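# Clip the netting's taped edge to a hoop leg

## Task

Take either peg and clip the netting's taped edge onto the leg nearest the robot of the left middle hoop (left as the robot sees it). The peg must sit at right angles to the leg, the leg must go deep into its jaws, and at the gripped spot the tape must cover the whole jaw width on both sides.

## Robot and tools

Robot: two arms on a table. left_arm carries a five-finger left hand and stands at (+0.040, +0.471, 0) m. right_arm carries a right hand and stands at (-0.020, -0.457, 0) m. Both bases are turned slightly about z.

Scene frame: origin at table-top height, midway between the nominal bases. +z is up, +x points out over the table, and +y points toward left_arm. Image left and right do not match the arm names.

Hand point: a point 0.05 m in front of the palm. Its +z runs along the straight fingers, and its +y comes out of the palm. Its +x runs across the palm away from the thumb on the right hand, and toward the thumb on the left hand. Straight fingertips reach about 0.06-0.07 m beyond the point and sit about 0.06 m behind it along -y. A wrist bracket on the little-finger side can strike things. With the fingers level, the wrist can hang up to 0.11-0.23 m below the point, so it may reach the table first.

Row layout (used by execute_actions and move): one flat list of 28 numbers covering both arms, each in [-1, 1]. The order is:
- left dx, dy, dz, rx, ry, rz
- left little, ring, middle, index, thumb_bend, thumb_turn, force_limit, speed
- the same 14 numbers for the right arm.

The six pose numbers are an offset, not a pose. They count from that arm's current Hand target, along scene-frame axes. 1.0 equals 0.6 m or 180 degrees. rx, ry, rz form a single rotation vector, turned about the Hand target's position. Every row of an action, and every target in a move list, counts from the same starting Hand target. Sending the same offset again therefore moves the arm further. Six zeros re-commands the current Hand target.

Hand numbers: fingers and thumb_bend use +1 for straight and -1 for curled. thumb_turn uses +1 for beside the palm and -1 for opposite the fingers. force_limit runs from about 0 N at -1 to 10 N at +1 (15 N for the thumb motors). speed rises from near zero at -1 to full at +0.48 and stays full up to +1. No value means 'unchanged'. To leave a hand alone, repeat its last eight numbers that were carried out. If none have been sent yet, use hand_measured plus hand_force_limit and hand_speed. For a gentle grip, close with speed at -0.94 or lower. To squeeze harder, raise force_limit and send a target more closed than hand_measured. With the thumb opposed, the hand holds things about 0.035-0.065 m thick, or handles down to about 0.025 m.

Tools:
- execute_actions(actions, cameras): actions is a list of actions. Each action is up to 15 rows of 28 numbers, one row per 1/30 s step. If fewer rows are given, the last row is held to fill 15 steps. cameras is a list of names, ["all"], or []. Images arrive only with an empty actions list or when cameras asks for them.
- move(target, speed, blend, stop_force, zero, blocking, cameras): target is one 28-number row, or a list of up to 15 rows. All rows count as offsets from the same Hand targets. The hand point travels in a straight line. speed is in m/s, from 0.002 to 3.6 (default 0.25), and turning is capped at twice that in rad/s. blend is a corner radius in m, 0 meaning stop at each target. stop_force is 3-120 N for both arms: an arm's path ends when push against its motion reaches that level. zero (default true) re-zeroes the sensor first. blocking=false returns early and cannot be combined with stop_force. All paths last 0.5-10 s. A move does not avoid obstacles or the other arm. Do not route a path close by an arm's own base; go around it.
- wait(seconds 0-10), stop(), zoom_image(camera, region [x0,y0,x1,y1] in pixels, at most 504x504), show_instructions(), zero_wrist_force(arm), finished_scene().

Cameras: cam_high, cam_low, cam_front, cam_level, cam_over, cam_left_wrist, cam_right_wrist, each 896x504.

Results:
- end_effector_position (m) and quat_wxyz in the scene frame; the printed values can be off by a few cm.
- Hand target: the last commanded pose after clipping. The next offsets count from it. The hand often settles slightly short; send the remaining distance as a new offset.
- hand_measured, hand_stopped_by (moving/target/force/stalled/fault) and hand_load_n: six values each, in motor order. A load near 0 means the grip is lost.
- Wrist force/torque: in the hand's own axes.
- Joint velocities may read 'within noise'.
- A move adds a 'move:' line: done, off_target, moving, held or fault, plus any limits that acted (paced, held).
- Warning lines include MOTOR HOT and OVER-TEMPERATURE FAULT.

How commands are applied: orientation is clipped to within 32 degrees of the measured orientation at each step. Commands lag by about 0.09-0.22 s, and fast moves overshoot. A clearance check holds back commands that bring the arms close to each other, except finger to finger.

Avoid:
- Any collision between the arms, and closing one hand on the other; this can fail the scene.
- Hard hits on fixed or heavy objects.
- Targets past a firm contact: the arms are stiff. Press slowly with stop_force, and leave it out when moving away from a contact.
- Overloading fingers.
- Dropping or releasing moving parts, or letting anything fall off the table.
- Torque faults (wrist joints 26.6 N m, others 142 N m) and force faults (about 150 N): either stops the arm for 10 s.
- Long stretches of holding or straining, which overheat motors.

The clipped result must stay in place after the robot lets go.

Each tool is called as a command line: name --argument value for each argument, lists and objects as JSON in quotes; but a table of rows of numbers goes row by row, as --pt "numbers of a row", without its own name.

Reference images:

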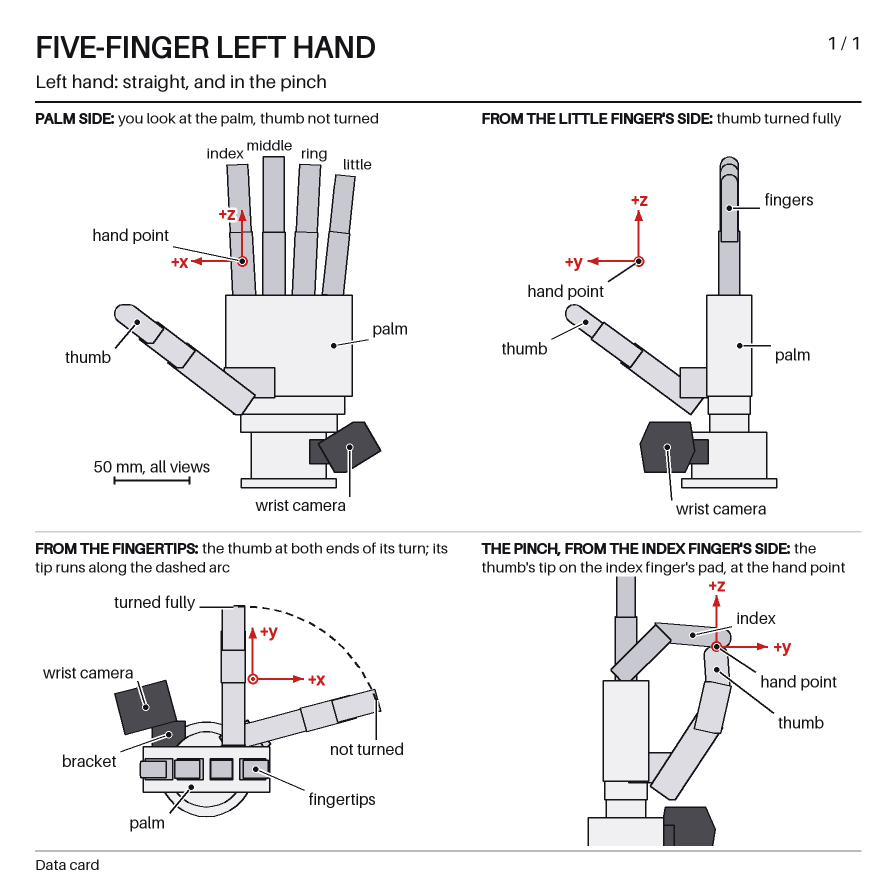

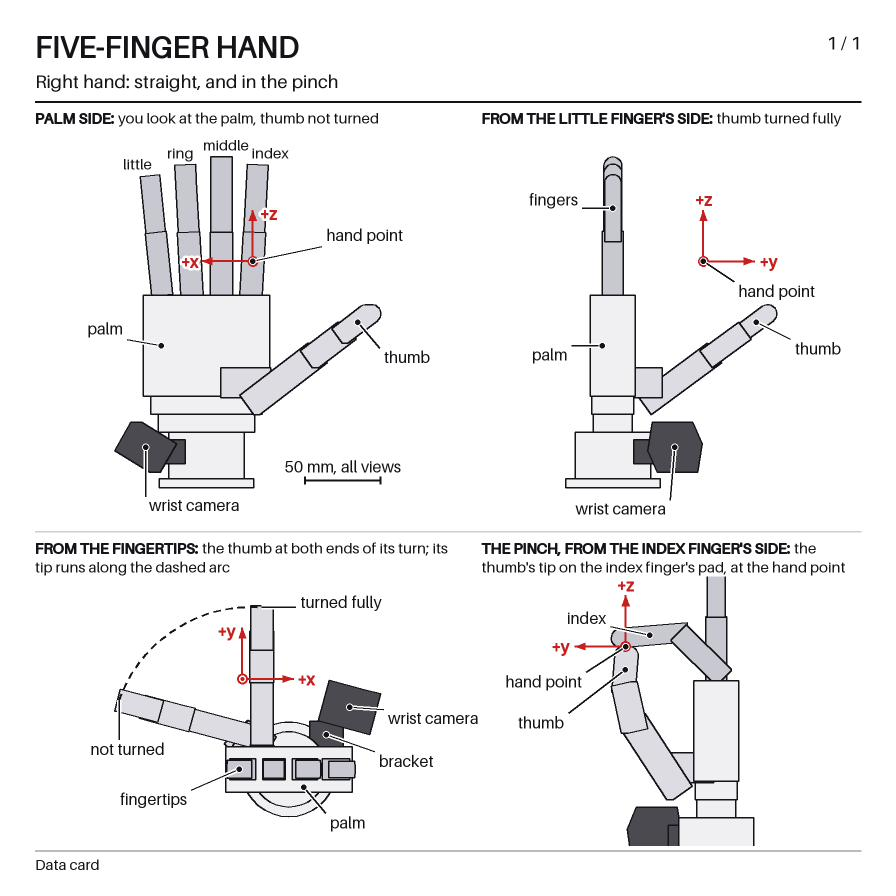

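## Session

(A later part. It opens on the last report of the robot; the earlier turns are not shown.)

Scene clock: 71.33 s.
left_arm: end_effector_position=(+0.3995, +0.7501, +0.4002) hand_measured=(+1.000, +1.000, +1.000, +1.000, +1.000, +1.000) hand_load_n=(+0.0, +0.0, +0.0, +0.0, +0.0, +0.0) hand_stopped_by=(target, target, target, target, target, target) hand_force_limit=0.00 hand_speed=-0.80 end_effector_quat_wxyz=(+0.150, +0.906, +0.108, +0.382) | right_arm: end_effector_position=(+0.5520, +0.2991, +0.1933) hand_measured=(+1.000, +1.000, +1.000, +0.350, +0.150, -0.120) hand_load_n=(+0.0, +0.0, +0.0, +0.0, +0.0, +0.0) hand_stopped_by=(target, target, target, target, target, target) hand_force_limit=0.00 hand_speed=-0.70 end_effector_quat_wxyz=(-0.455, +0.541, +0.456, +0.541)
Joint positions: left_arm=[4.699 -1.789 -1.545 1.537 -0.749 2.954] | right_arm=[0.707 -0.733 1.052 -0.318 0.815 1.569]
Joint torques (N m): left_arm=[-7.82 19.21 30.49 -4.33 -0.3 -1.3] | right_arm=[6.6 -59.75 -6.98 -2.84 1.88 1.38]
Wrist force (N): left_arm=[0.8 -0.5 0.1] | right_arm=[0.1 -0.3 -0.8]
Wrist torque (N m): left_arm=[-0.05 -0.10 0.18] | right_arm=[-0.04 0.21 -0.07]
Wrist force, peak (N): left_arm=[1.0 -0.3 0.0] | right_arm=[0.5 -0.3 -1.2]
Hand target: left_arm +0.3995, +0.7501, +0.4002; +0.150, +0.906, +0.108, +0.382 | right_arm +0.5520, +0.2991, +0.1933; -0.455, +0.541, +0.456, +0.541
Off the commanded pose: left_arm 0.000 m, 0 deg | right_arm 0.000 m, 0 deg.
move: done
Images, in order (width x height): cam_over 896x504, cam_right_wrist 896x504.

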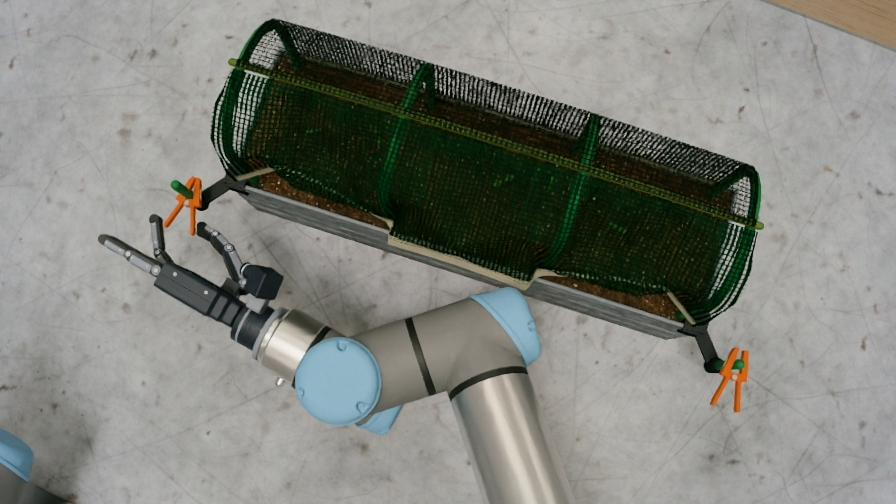

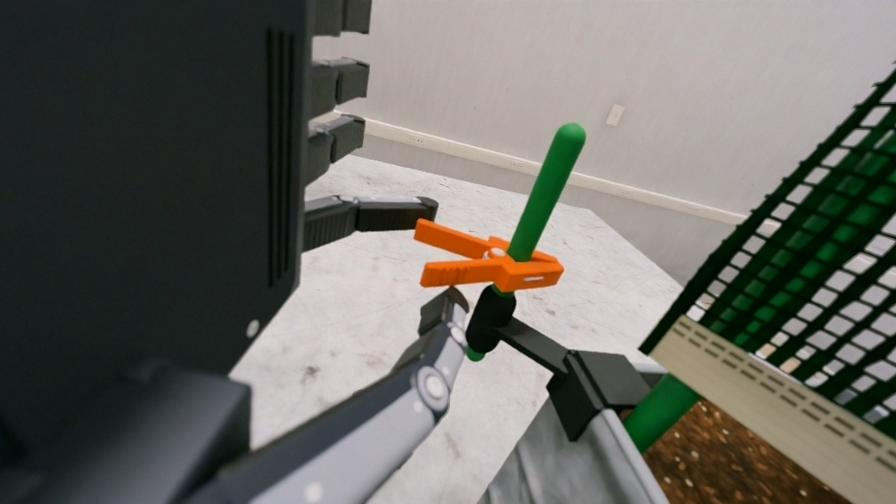

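move --pt "0 0 0 0 0 0 1 1 1 1 1 1 0.0 -0.8 0 0 0 0 0 0 1 1 1 0.2 0.1 -0.12 0.3 -0.75" --speed 0.06 --cameras '["cam_over", "cam_right_wrist"]'

zoom_image --camera "cam_over" --region '[110, 150, 270, 300]'

zoom_image --camera "cam_right_wrist" --region '[360, 170, 600, 340]'

Scene clock: 74.17 s.
left_arm: end_effector_position=(+0.3995, +0.7501, +0.4002) hand_measured=(+1.000, +1.000, +1.000, +1.000, +1.000, +1.000) hand_load_n=(+0.0, +0.0, +0.0, -0.5, +0.0, +0.0) hand_stopped_by=(target, target, target, target, target, target) hand_force_limit=0.00 hand_speed=-0.80 end_effector_quat_wxyz=(+0.150, +0.906, +0.108, +0.382) | right_arm: end_effector_position=(+0.5520, +0.2991, +0.1933) hand_measured=(+1.000, +1.000, +1.000, +0.262, +0.104, -0.120) hand_load_n=(+0.0, +0.0, +0.0, +9.5, +5.0, +0.0) hand_stopped_by=(target, target, target, force, target, target) hand_force_limit=0.30 hand_speed=-0.75 end_effector_quat_wxyz=(-0.455, +0.541, +0.456, +0.541)
Joint positions: left_arm=[4.699 -1.789 -1.545 1.537 -0.749 2.954] | right_arm=[0.707 -0.733 1.052 -0.318 0.815 1.569]
Joint torques (N m): left_arm=[-8.45 19.28 29.68 -4.17 -0.3 -1.41] | right_arm=[-5.12 -59.14 -7.74 -2.84 1.8 0.75]
Wrist force (N): left_arm=[0.9 -0.3 0.1] | right_arm=[0.5 -5.0 1.7]
Wrist torque (N m): left_arm=[-0.02 -0.11 0.17] | right_arm=[0.12 0.21 -0.05]
Wrist force, peak (N): left_arm=[0.9 -0.6 0.3] | right_arm=[0.4 -5.5 2.1]
Hand target: left_arm +0.3995, +0.7501, +0.4002; +0.150, +0.906, +0.108, +0.382 | right_arm +0.5520, +0.2991, +0.1933; -0.455, +0.541, +0.456, +0.541
Off the commanded pose: left_arm 0.000 m, 0 deg | right_arm 0.000 m, 0 deg.
move: done
Images, in order (width x height): cam_over 896x504, cam_right_wrist 896x504.

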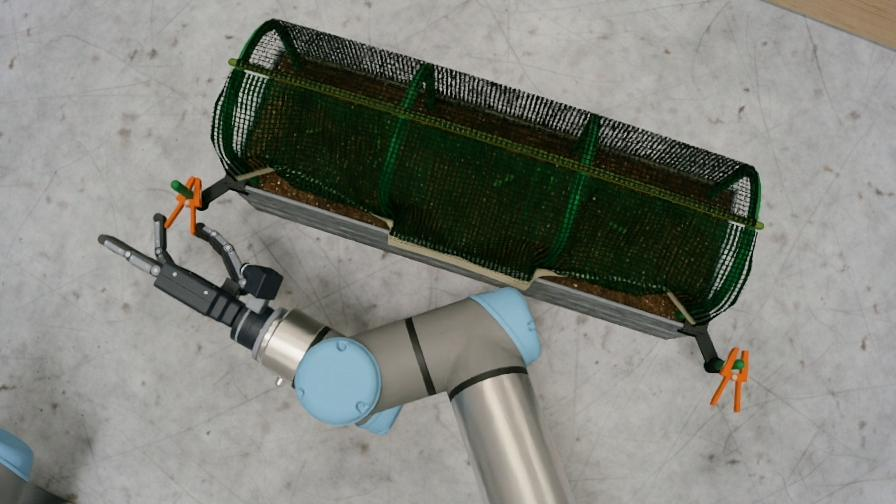

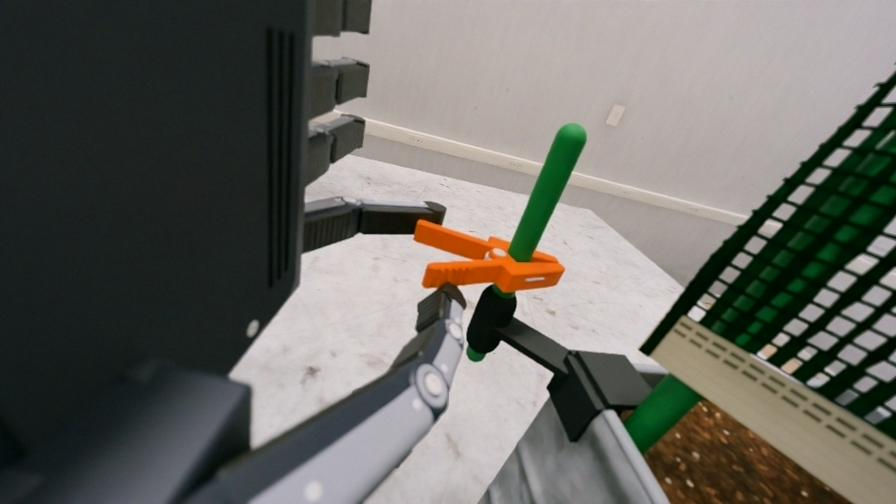

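Scaled by 3.150 from the camera's 896x504 image, which has a finer 1280x720 frame.

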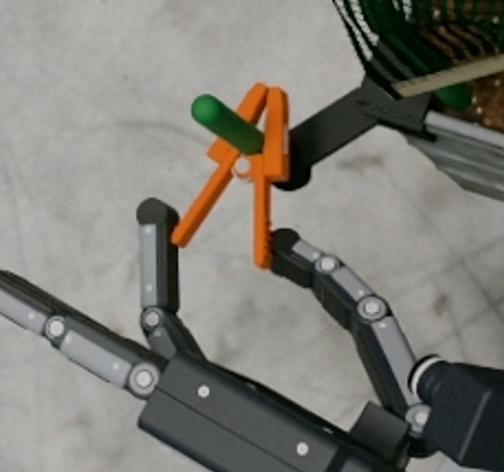

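Scaled by 2.100 from the camera's 896x504 image, which has a finer 1280x720 frame.

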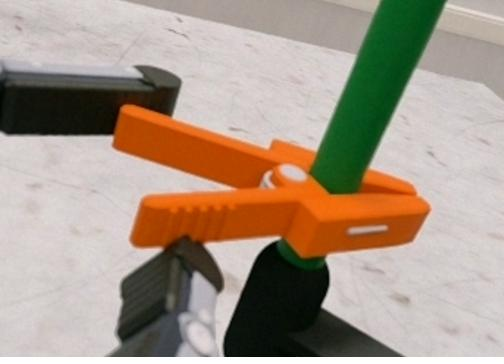

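move --pt "0 0 0 0 0 0 1 1 1 1 1 1 0.0 -0.8 0 0 0 0 0 0 1 1 1 0.1 0.05 -0.12 0.8 -0.85" --speed 0.06 --cameras '["cam_over", "cam_right_wrist", "cam_low", "cam_front"]'

zoom_image --camera "cam_over" --region '[110, 150, 270, 300]'

zoom_image --camera "cam_right_wrist" --region '[360, 170, 600, 340]'

Scene clock: 75.67 s.
left_arm: end_effector_position=(+0.3995, +0.7501, +0.4002) hand_measured=(+1.000, +1.000, +1.000, +1.000, +1.000, +1.000) hand_load_n=(+0.0, +0.0, +0.0, +0.0, +0.0, +0.0) hand_stopped_by=(target, target, target, target, target, target) hand_force_limit=0.00 hand_speed=-0.80 end_effector_quat_wxyz=(+0.150, +0.906, +0.108, +0.382) | right_arm: end_effector_position=(+0.5521, +0.2991, +0.1933) hand_measured=(+1.000, +1.000, +1.000, +0.264, +0.056, -0.120) hand_load_n=(+0.0, +0.0, +0.0, +11.0, +8.5, +0.5) hand_stopped_by=(target, target, target, force, target, target) hand_force_limit=0.80 hand_speed=-0.85 end_effector_quat_wxyz=(-0.455, +0.541, +0.456, +0.541)
Joint positions: left_arm=[4.699 -1.789 -1.545 1.537 -0.749 2.954] | right_arm=[0.707 -0.733 1.052 -0.318 0.815 1.569]
Joint torques (N m): left_arm=[-8.98 18.25 28.46 -4.01 -0.54 -1.25] | right_arm=[-7.75 -58.14 -10.42 -2.92 1.75 -0.24]
Wrist force (N): left_arm=[0.6 -0.5 0.0] | right_arm=[0.0 -2.9 2.4]
Wrist torque (N m): left_arm=[-0.05 -0.07 0.17] | right_arm=[0.08 0.20 -0.04]
Wrist force, peak (N): left_arm=[1.1 -0.5 0.1] | right_arm=[0.9 -5.2 2.1]
Hand target: left_arm +0.3995, +0.7501, +0.4002; +0.150, +0.906, +0.108, +0.382 | right_arm +0.5520, +0.2991, +0.1933; -0.455, +0.541, +0.456, +0.541
Off the commanded pose: left_arm 0.000 m, 0 deg | right_arm 0.000 m, 0 deg.
move: done
Images, in order (width x height): cam_low 896x504, cam_front 896x504, cam_over 896x504, cam_right_wrist 896x504.

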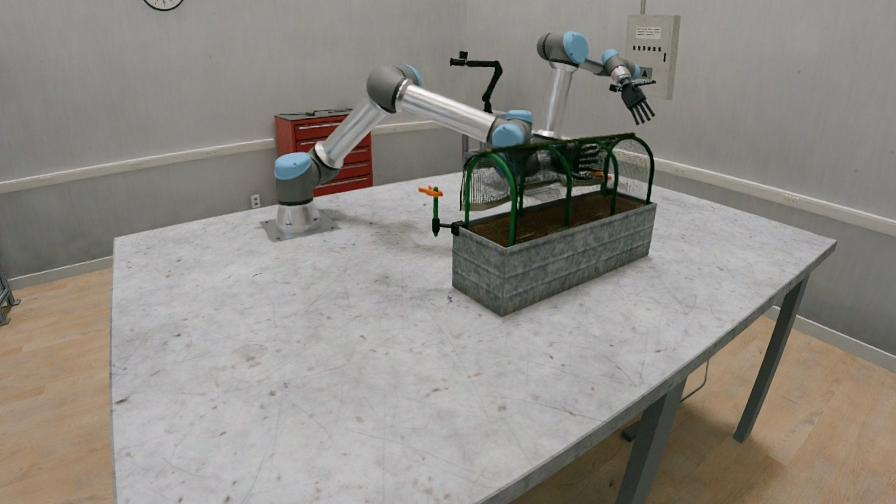

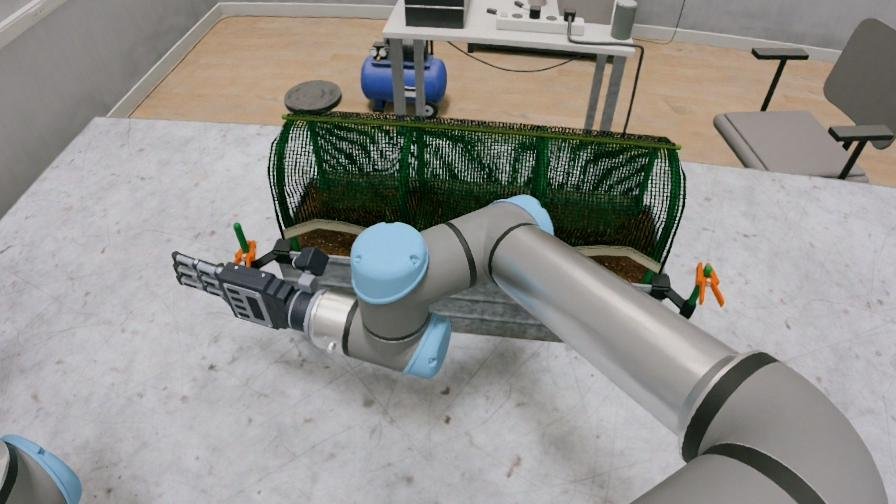

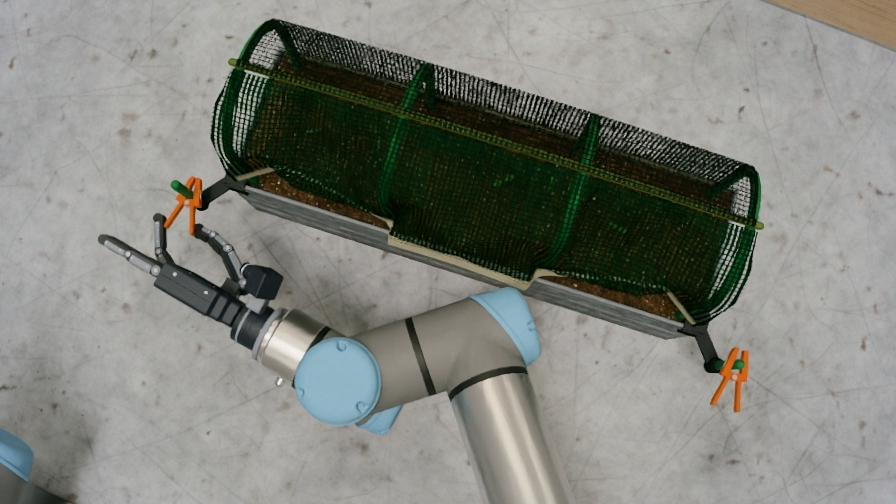

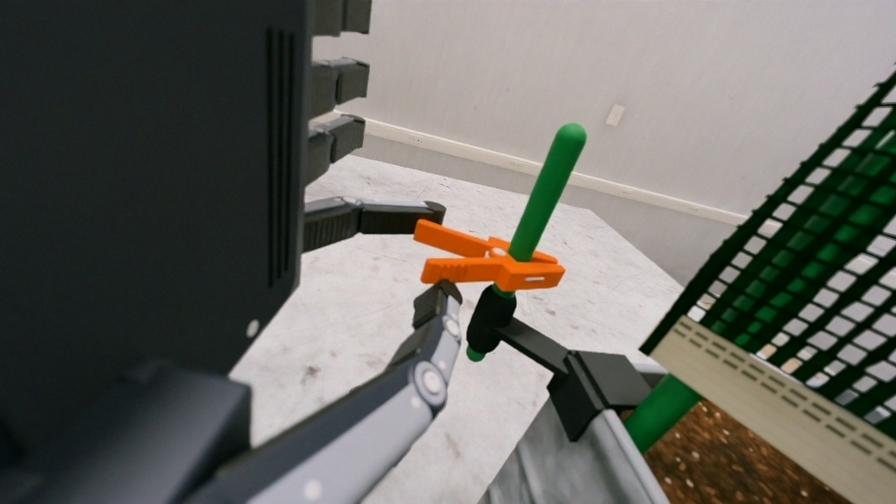

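Scaled by 3.150 from the camera's 896x504 image, which has a finer 1280x720 frame.

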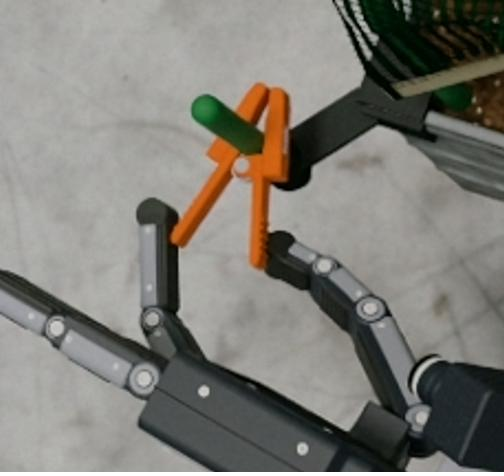

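Scaled by 2.100 from the camera's 896x504 image, which has a finer 1280x720 frame.

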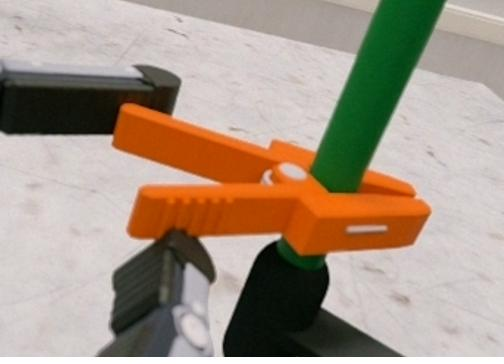

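zoom_image --camera "cam_over" --region '[150, 165, 220, 245]'

zoom_image --camera "cam_right_wrist" --region '[400, 200, 580, 320]'

Scaled by 6.300 from the camera's 896x504 image, which has a finer 1280x720 frame.

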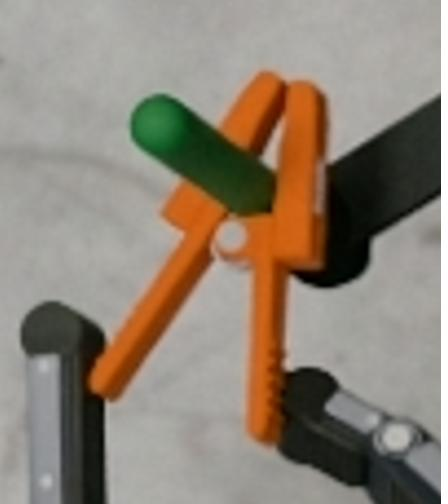

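Scaled by 2.800 from the camera's 896x504 image, which has a finer 1280x720 frame.

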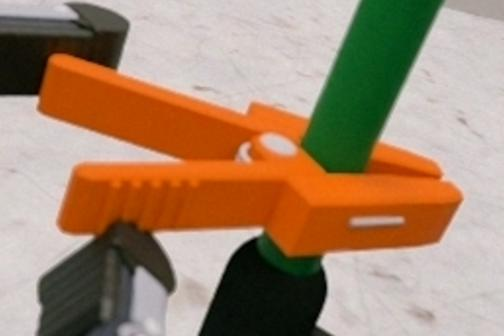

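move --pt "0 0 0 0 0 0 1 1 1 1 1 1 0.0 -0.8 0 0 0 0 0 0 1 1 1 0.1 -0.1 -0.12 0.8 -0.85" --speed 0.06 --cameras '["cam_over", "cam_right_wrist"]'

zoom_image --camera "cam_over" --region '[150, 165, 220, 245]'

zoom_image --camera "cam_right_wrist" --region '[400, 200, 580, 320]'

Scene clock: 77.57 s.
left_arm: end_effector_position=(+0.3995, +0.7501, +0.4002) hand_measured=(+1.000, +1.000, +1.000, +1.000, +1.000, +1.000) hand_load_n=(+0.0, +0.0, +0.0, +0.0, +0.0, +0.0) hand_stopped_by=(target, target, target, target, target, target) hand_force_limit=0.00 hand_speed=-0.80 end_effector_quat_wxyz=(+0.150, +0.906, +0.108, +0.382) | right_arm: end_effector_position=(+0.5520, +0.2991, +0.1933) hand_measured=(+1.000, +1.000, +1.000, +0.264, -0.092, -0.120) hand_load_n=(+0.0, +0.0, +0.0, +15.0, +10.5, +1.0) hand_stopped_by=(target, target, target, force, target, target) hand_force_limit=0.80 hand_speed=-0.85 end_effector_quat_wxyz=(-0.455, +0.541, +0.456, +0.541)
Joint positions: left_arm=[4.699 -1.789 -1.545 1.537 -0.749 2.954] | right_arm=[0.707 -0.733 1.052 -0.318 0.815 1.569]
Joint torques (N m): left_arm=[-8.02 19.77 29.22 -4.07 -0.27 -1.36] | right_arm=[0.78 -56.37 -13.43 -2.52 1.77 -0.15]
Wrist force (N): left_arm=[0.7 -0.5 -0.1] | right_arm=[-0.7 -1.7 3.4]
Wrist torque (N m): left_arm=[-0.04 -0.10 0.17] | right_arm=[0.06 0.22 -0.04]
Wrist force, peak (N): left_arm=[1.0 -0.3 0.2] | right_arm=[-0.3 -3.2 2.3]
Hand target: left_arm +0.3995, +0.7501, +0.4002; +0.150, +0.906, +0.108, +0.382 | right_arm +0.5520, +0.2991, +0.1933; -0.455, +0.541, +0.456, +0.541
Off the commanded pose: left_arm 0.000 m, 0 deg | right_arm 0.000 m, 0 deg.
move: done
Images, in order (width x height): cam_over 896x504, cam_right_wrist 896x504.

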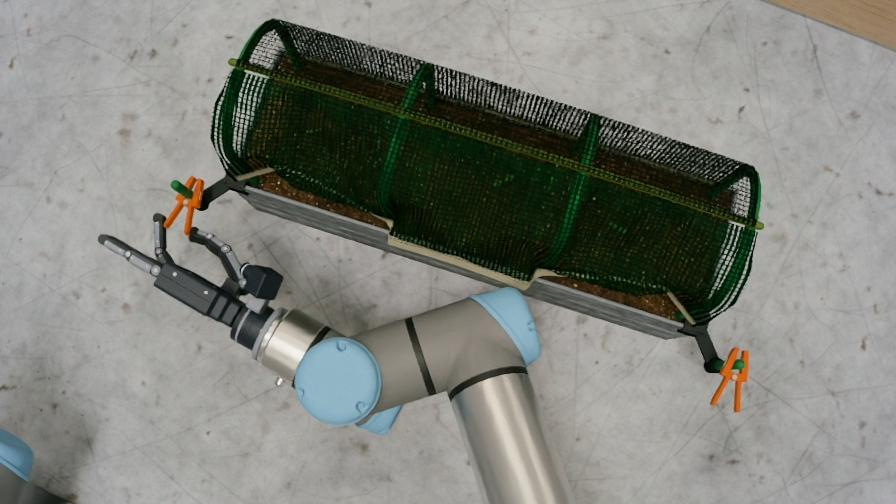

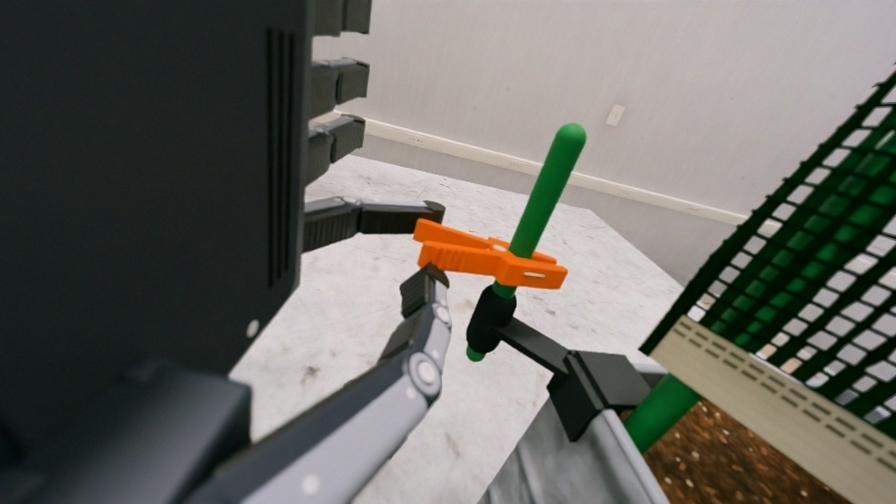

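Scaled by 6.300 from the camera's 896x504 image, which has a finer 1280x720 frame.

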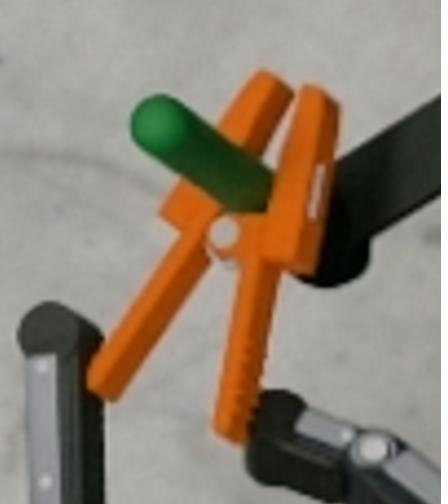

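Scaled by 2.800 from the camera's 896x504 image, which has a finer 1280x720 frame.

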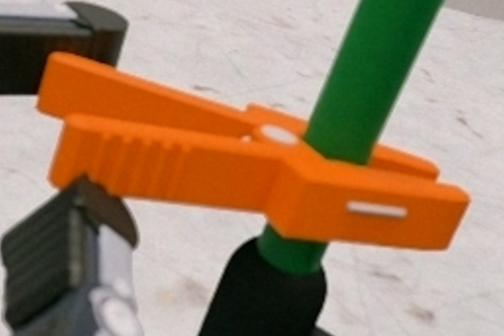

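move --pt "0 0 0 0 0 0 1 1 1 1 1 1 0.0 -0.8 -0.0001 0.0033 0 0 0 0 1 1 1 0.1 -0.1 -0.12 0.8 -0.85" --speed 0.02 --cameras '["cam_over", "cam_right_wrist"]'

zoom_image --camera "cam_over" --region '[150, 165, 220, 245]'

zoom_image --camera "cam_right_wrist" --region '[400, 200, 580, 320]'

Scene clock: 79.50 s.
left_arm: end_effector_position=(+0.3995, +0.7501, +0.4002) hand_measured=(+1.000, +1.000, +1.000, +1.000, +1.000, +1.000) hand_load_n=(+0.0, +0.0, +0.0, +0.0, +0.0, +0.0) hand_stopped_by=(target, target, target, target, target, target) hand_force_limit=0.00 hand_speed=-0.80 end_effector_quat_wxyz=(+0.150, +0.906, +0.108, +0.382) | right_arm: end_effector_position=(+0.5520, +0.3009, +0.1933) hand_measured=(+1.000, +1.000, +1.000, +0.264, -0.092, -0.120) hand_load_n=(+0.0, +0.0, +0.0, +12.0, +8.0, +1.0) hand_stopped_by=(target, target, target, force, target, target) hand_force_limit=0.80 hand_speed=-0.85 end_effector_quat_wxyz=(-0.455, +0.541, +0.456, +0.541)
Joint positions: left_arm=[4.699 -1.789 -1.545 1.537 -0.749 2.954] | right_arm=[0.709 -0.73 1.045 -0.315 0.817 1.569]
Joint torques (N m): left_arm=[-8.1 19.57 29.61 -4.14 -0.18 -1.39] | right_arm=[5.67 -43.42 -32.57 0.36 1.98 0.46]
Wrist force (N): left_arm=[0.9 -0.3 0.1] | right_arm=[-0.3 -0.3 0.9]
Wrist torque (N m): left_arm=[-0.02 -0.11 0.18] | right_arm=[0.00 0.19 -0.03]
Wrist force, peak (N): left_arm=[1.0 -0.4 0.0] | right_arm=[-0.9 -1.9 3.4]
Hand target: left_arm +0.3995, +0.7501, +0.4002; +0.150, +0.906, +0.108, +0.382 | right_arm +0.5520, +0.3011, +0.1933; -0.455, +0.541, +0.456, +0.541
Off the commanded pose: left_arm 0.000 m, 0 deg | right_arm 0.000 m, 0 deg.
move: done
Images, in order (width x height): cam_over 896x504, cam_right_wrist 896x504.

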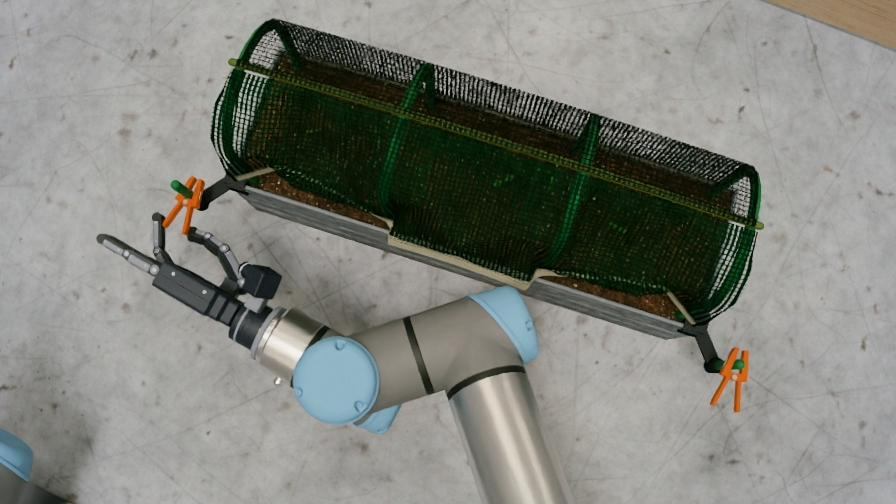

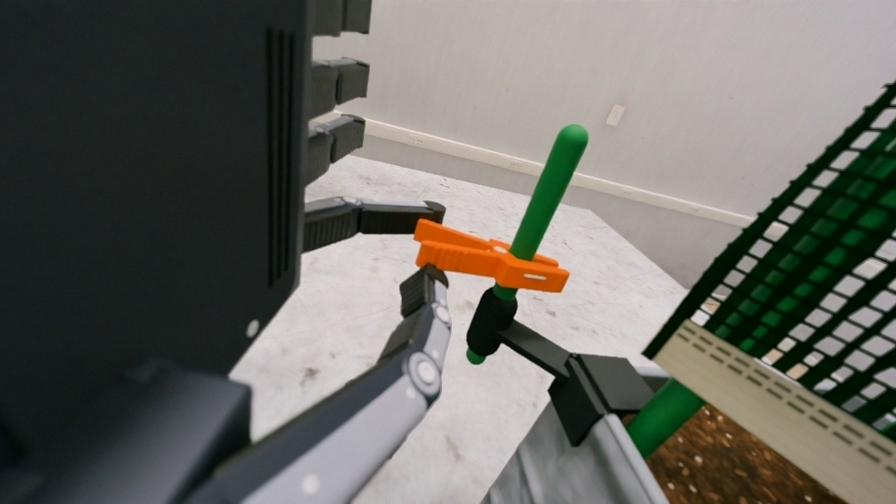

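Scaled by 6.300 from the camera's 896x504 image, which has a finer 1280x720 frame.

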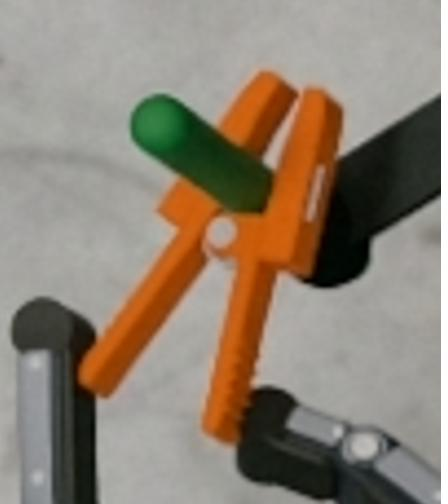

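Scaled by 2.800 from the camera's 896x504 image, which has a finer 1280x720 frame.

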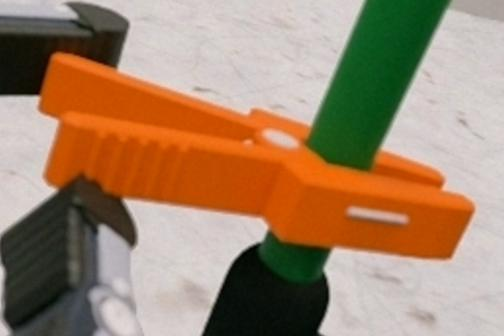

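move --pt "0 0 0 0 0 0 1 1 1 1 1 1 0.0 -0.8 0 0 0 0 0 0 1 1 1 0.55 0.25 -0.12 0.8 -0.6" --pt "0 0 0 0 0 0 1 1 1 1 1 1 0.0 -0.8 0.0139 -0.002 0 0 0 -0.0444 1 1 1 0.55 0.25 -0.12 0.8 -0.6" --speed 0.05 --cameras '["cam_over", "cam_right_wrist"]'

zoom_image --camera "cam_over" --region '[130, 165, 220, 255]'

zoom_image --camera "cam_right_wrist" --region '[400, 200, 580, 320]'

Scene clock: 85.33 s.
left_arm: end_effector_position=(+0.3995, +0.7501, +0.4002) hand_measured=(+1.000, +1.000, +1.000, +1.000, +1.000, +1.000) hand_load_n=(+0.0, +0.0, +0.0, +0.0, +0.0, +0.0) hand_stopped_by=(target, target, target, target, target, target) hand_force_limit=0.00 hand_speed=-0.80 end_effector_quat_wxyz=(+0.150, +0.906, +0.108, +0.382) | right_arm: end_effector_position=(+0.5603, +0.2999, +0.1933) hand_measured=(+1.000, +1.000, +1.000, +0.550, +0.250, -0.120) hand_load_n=(+0.0, +0.0, +0.0, +0.0, +0.0, +0.0) hand_stopped_by=(target, target, target, target, target, target) hand_force_limit=0.80 hand_speed=-0.60 end_effector_quat_wxyz=(-0.416, +0.571, +0.417, +0.571)
Joint positions: left_arm=[4.699 -1.789 -1.545 1.537 -0.749 2.954] | right_arm=[0.748 -0.74 1.064 -0.323 0.995 1.569]
Joint torques (N m): left_arm=[-7.62 19.51 30.66 -4.27 -0.46 -1.29] | right_arm=[7.11 -59.35 -6.74 -3.02 1.91 1.4]
Wrist force (N): left_arm=[0.9 -0.2 -0.1] | right_arm=[0.8 -0.7 -1.0]
Wrist torque (N m): left_arm=[0.01 -0.13 0.17] | right_arm=[-0.09 0.11 -0.06]
Wrist force, peak (N): left_arm=[1.1 -0.4 0.0] | right_arm=[-0.3 -1.2 -2.0]
Hand target: left_arm +0.3995, +0.7501, +0.4002; +0.150, +0.906, +0.108, +0.382 | right_arm +0.5603, +0.2999, +0.1933; -0.416, +0.571, +0.417, +0.571
Off the commanded pose: left_arm 0.000 m, 0 deg | right_arm 0.000 m, 0 deg.
move: done
Images, in order (width x height): cam_over 896x504, cam_right_wrist 896x504.

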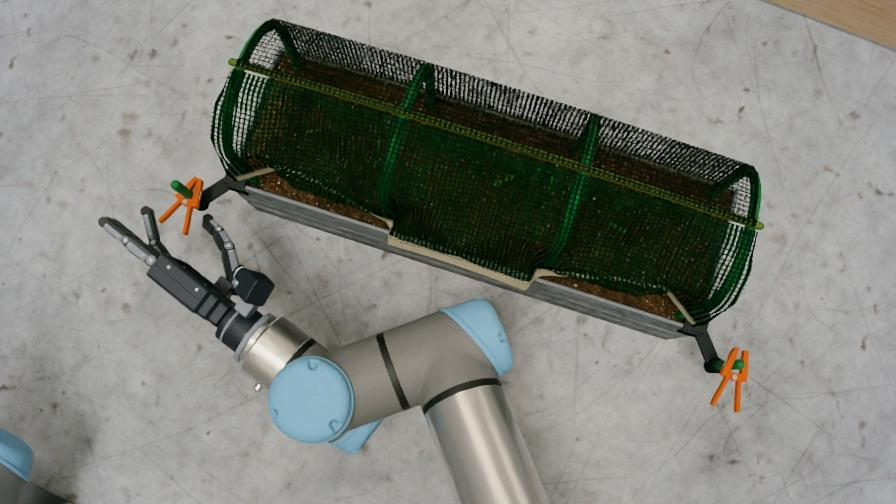

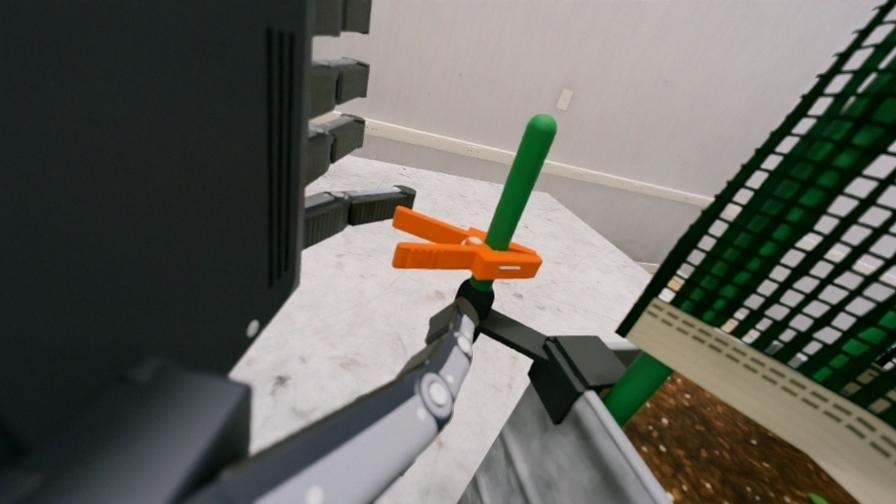

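Scaled by 5.600 from the camera's 896x504 image, which has a finer 1280x720 frame.

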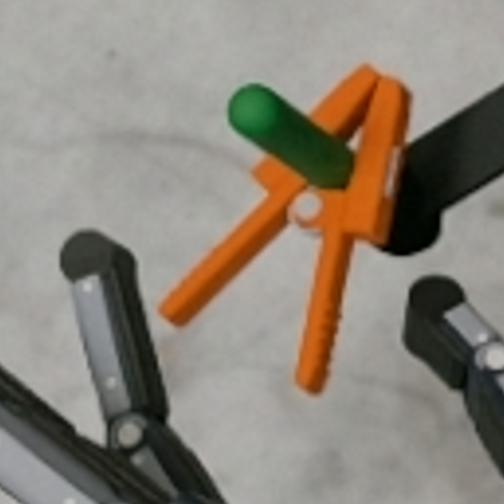

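Scaled by 2.800 from the camera's 896x504 image, which has a finer 1280x720 frame.

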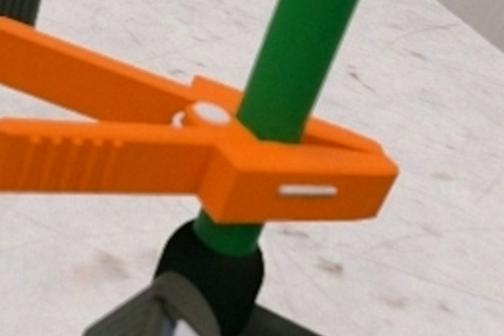

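move --pt "0 0 0 0 0 0 1 1 1 1 1 1 0.0 -0.8 0.0001 0.0190 0 0 0 0 1 1 1 0.55 0.25 -0.12 0.8 -0.6" --pt "0 0 0 0 0 0 1 1 1 1 1 1 0.0 -0.8 0.0001 0.0190 0 0 0 0 1 1 1 0.35 0.2 -0.12 0.2 -0.6" --speed 0.05 --cameras '["cam_over", "cam_right_wrist"]'

zoom_image --camera "cam_over" --region '[130, 165, 220, 255]'

zoom_image --camera "cam_right_wrist" --region '[360, 200, 540, 320]'

Scene clock: 87.93 s.
left_arm: end_effector_position=(+0.3995, +0.7501, +0.4002) hand_measured=(+1.000, +1.000, +1.000, +1.000, +1.000, +1.000) hand_load_n=(+0.0, +0.0, +0.0, +0.0, +0.0, +0.5) hand_stopped_by=(target, target, target, target, target, target) hand_force_limit=0.00 hand_speed=-0.80 end_effector_quat_wxyz=(+0.150, +0.906, +0.108, +0.382) | right_arm: end_effector_position=(+0.5604, +0.3113, +0.1933) hand_measured=(+1.000, +1.000, +1.000, +0.350, +0.200, -0.120) hand_load_n=(+0.0, +0.0, +0.0, +0.5, +0.0, +0.5) hand_stopped_by=(target, target, target, target, target, target) hand_force_limit=0.20 hand_speed=-0.60 end_effector_quat_wxyz=(-0.416, +0.571, +0.417, +0.571)
Joint positions: left_arm=[4.699 -1.789 -1.545 1.537 -0.749 2.954] | right_arm=[0.761 -0.716 1.021 -0.303 1.008 1.569]
Joint torques (N m): left_arm=[-7.61 20.18 29.21 -3.99 -0.27 -1.3] | right_arm=[5.98 -43.15 -32.21 0.07 1.75 -0.52]
Wrist force (N): left_arm=[0.7 -0.3 0.0] | right_arm=[0.7 -0.6 -0.8]
Wrist torque (N m): left_arm=[-0.01 -0.10 0.17] | right_arm=[-0.08 0.11 -0.05]
Wrist force, peak (N): left_arm=[1.1 -0.3 0.0] | right_arm=[1.1 -0.8 -1.2]
Hand target: left_arm +0.3995, +0.7501, +0.4002; +0.150, +0.906, +0.108, +0.382 | right_arm +0.5604, +0.3113, +0.1933; -0.416, +0.571, +0.417, +0.571
Off the commanded pose: left_arm 0.000 m, 0 deg | right_arm 0.000 m, 0 deg.
move: done
Images, in order (width x height): cam_over 896x504, cam_right_wrist 896x504.

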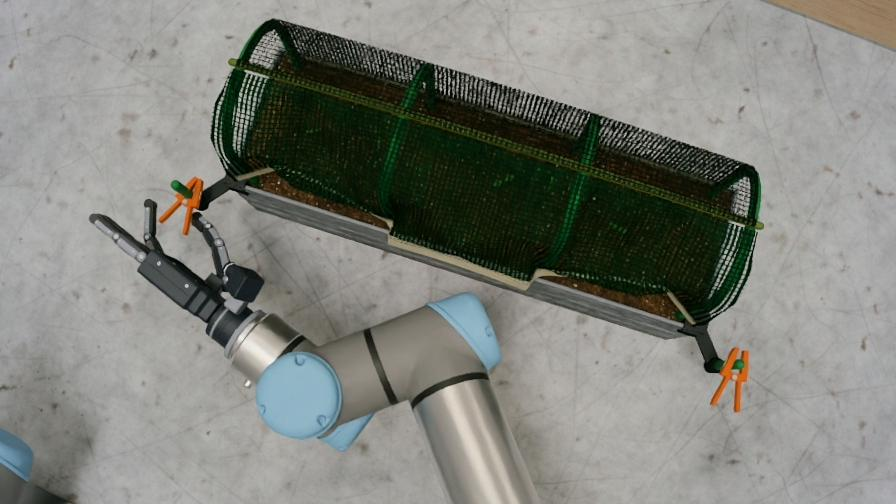

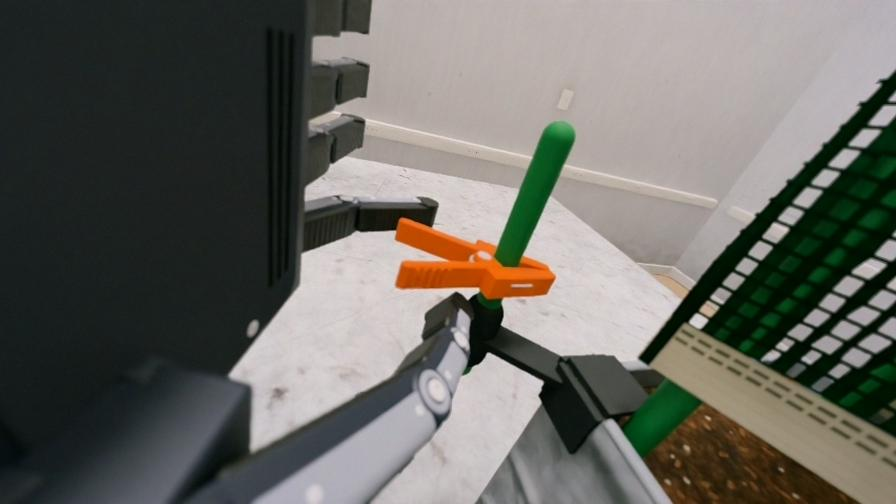

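Scaled by 5.600 from the camera's 896x504 image, which has a finer 1280x720 frame.

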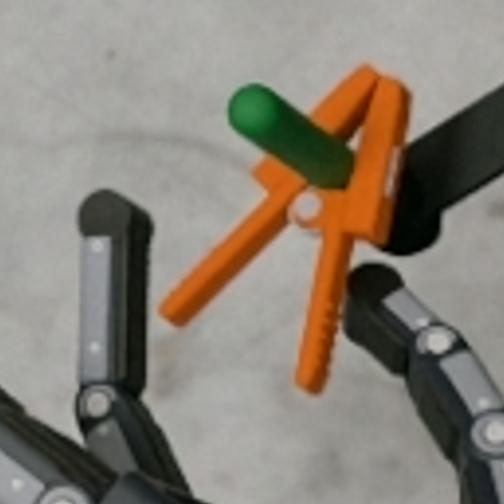

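Scaled by 2.800 from the camera's 896x504 image, which has a finer 1280x720 frame.

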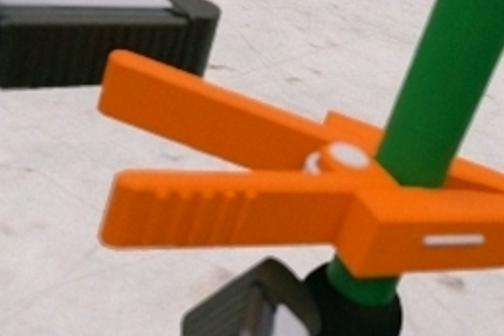

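move --pt "0 0 0 0 0 0 1 1 1 1 1 1 0.0 -0.8 0 0 0 0 0 0 1 1 1 0.15 0.05 -0.12 0.8 -0.82" --speed 0.05 --cameras '["cam_over", "cam_right_wrist"]'

zoom_image --camera "cam_over" --region '[130, 165, 220, 255]'

zoom_image --camera "cam_right_wrist" --region '[360, 200, 540, 320]'

Scene clock: 89.13 s.
left_arm: end_effector_position=(+0.3995, +0.7501, +0.4002) hand_measured=(+1.000, +1.000, +1.000, +1.000, +1.000, +1.000) hand_load_n=(+0.0, +0.0, +0.5, +0.0, -0.5, +0.0) hand_stopped_by=(target, target, target, target, target, target) hand_force_limit=0.00 hand_speed=-0.80 end_effector_quat_wxyz=(+0.150, +0.906, +0.108, +0.382) | right_arm: end_effector_position=(+0.5603, +0.3113, +0.1933) hand_measured=(+1.000, +1.000, +1.000, +0.150, +0.052, -0.120) hand_load_n=(+0.0, +0.0, +0.0, +2.5, +3.5, +3.0) hand_stopped_by=(target, target, target, target, target, target) hand_force_limit=0.80 hand_speed=-0.82 end_effector_quat_wxyz=(-0.416, +0.571, +0.417, +0.571)
Joint positions: left_arm=[4.699 -1.789 -1.545 1.537 -0.749 2.954] | right_arm=[0.761 -0.716 1.021 -0.303 1.008 1.569]
Joint torques (N m): left_arm=[-7.66 19.02 28.49 -4.05 -0.2 -1.31] | right_arm=[-3.34 -46.77 -32.08 -1.22 1.76 -0.52]
Wrist force (N): left_arm=[0.8 -0.3 0.1] | right_arm=[-2.2 -1.5 1.6]
Wrist torque (N m): left_arm=[-0.02 -0.10 0.17] | right_arm=[-0.08 0.18 -0.03]
Wrist force, peak (N): left_arm=[1.0 -0.5 -0.1] | right_arm=[-1.3 -3.5 0.9]
Hand target: left_arm +0.3995, +0.7501, +0.4002; +0.150, +0.906, +0.108, +0.382 | right_arm +0.5604, +0.3113, +0.1933; -0.416, +0.571, +0.417, +0.571
Off the commanded pose: left_arm 0.000 m, 0 deg | right_arm 0.000 m, 0 deg.
move: done
Images, in order (width x height): cam_over 896x504, cam_right_wrist 896x504.

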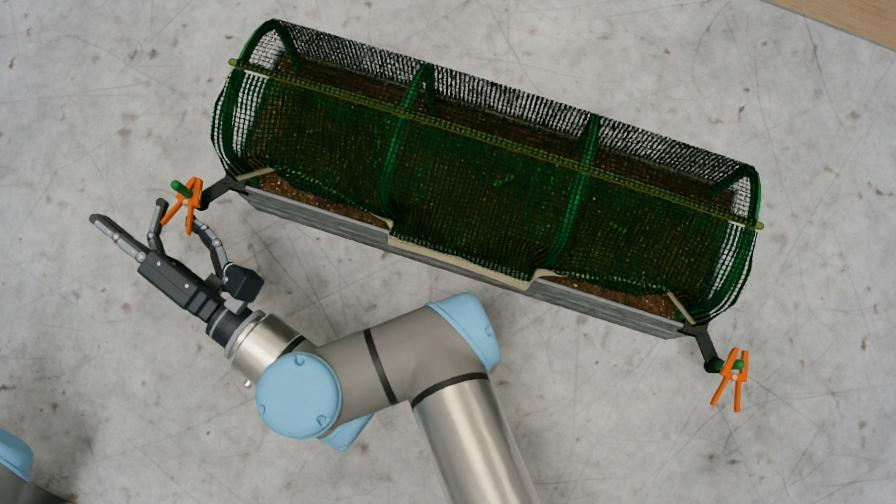

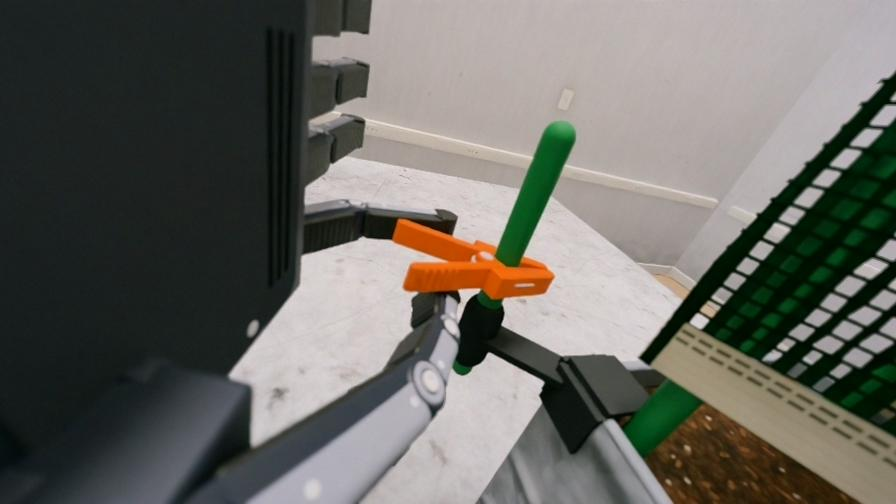

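Scaled by 5.600 from the camera's 896x504 image, which has a finer 1280x720 frame.

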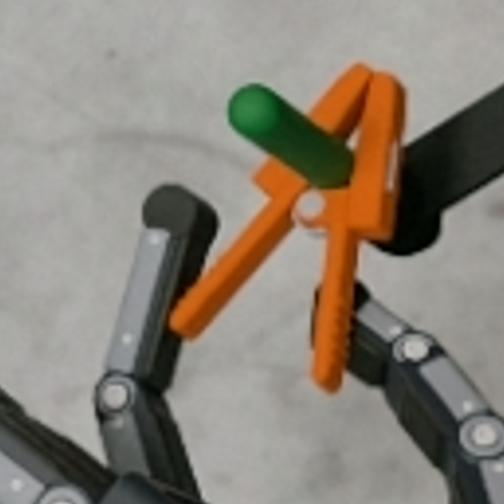

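Scaled by 2.800 from the camera's 896x504 image, which has a finer 1280x720 frame.

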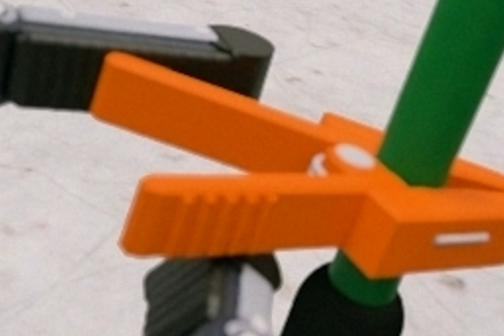

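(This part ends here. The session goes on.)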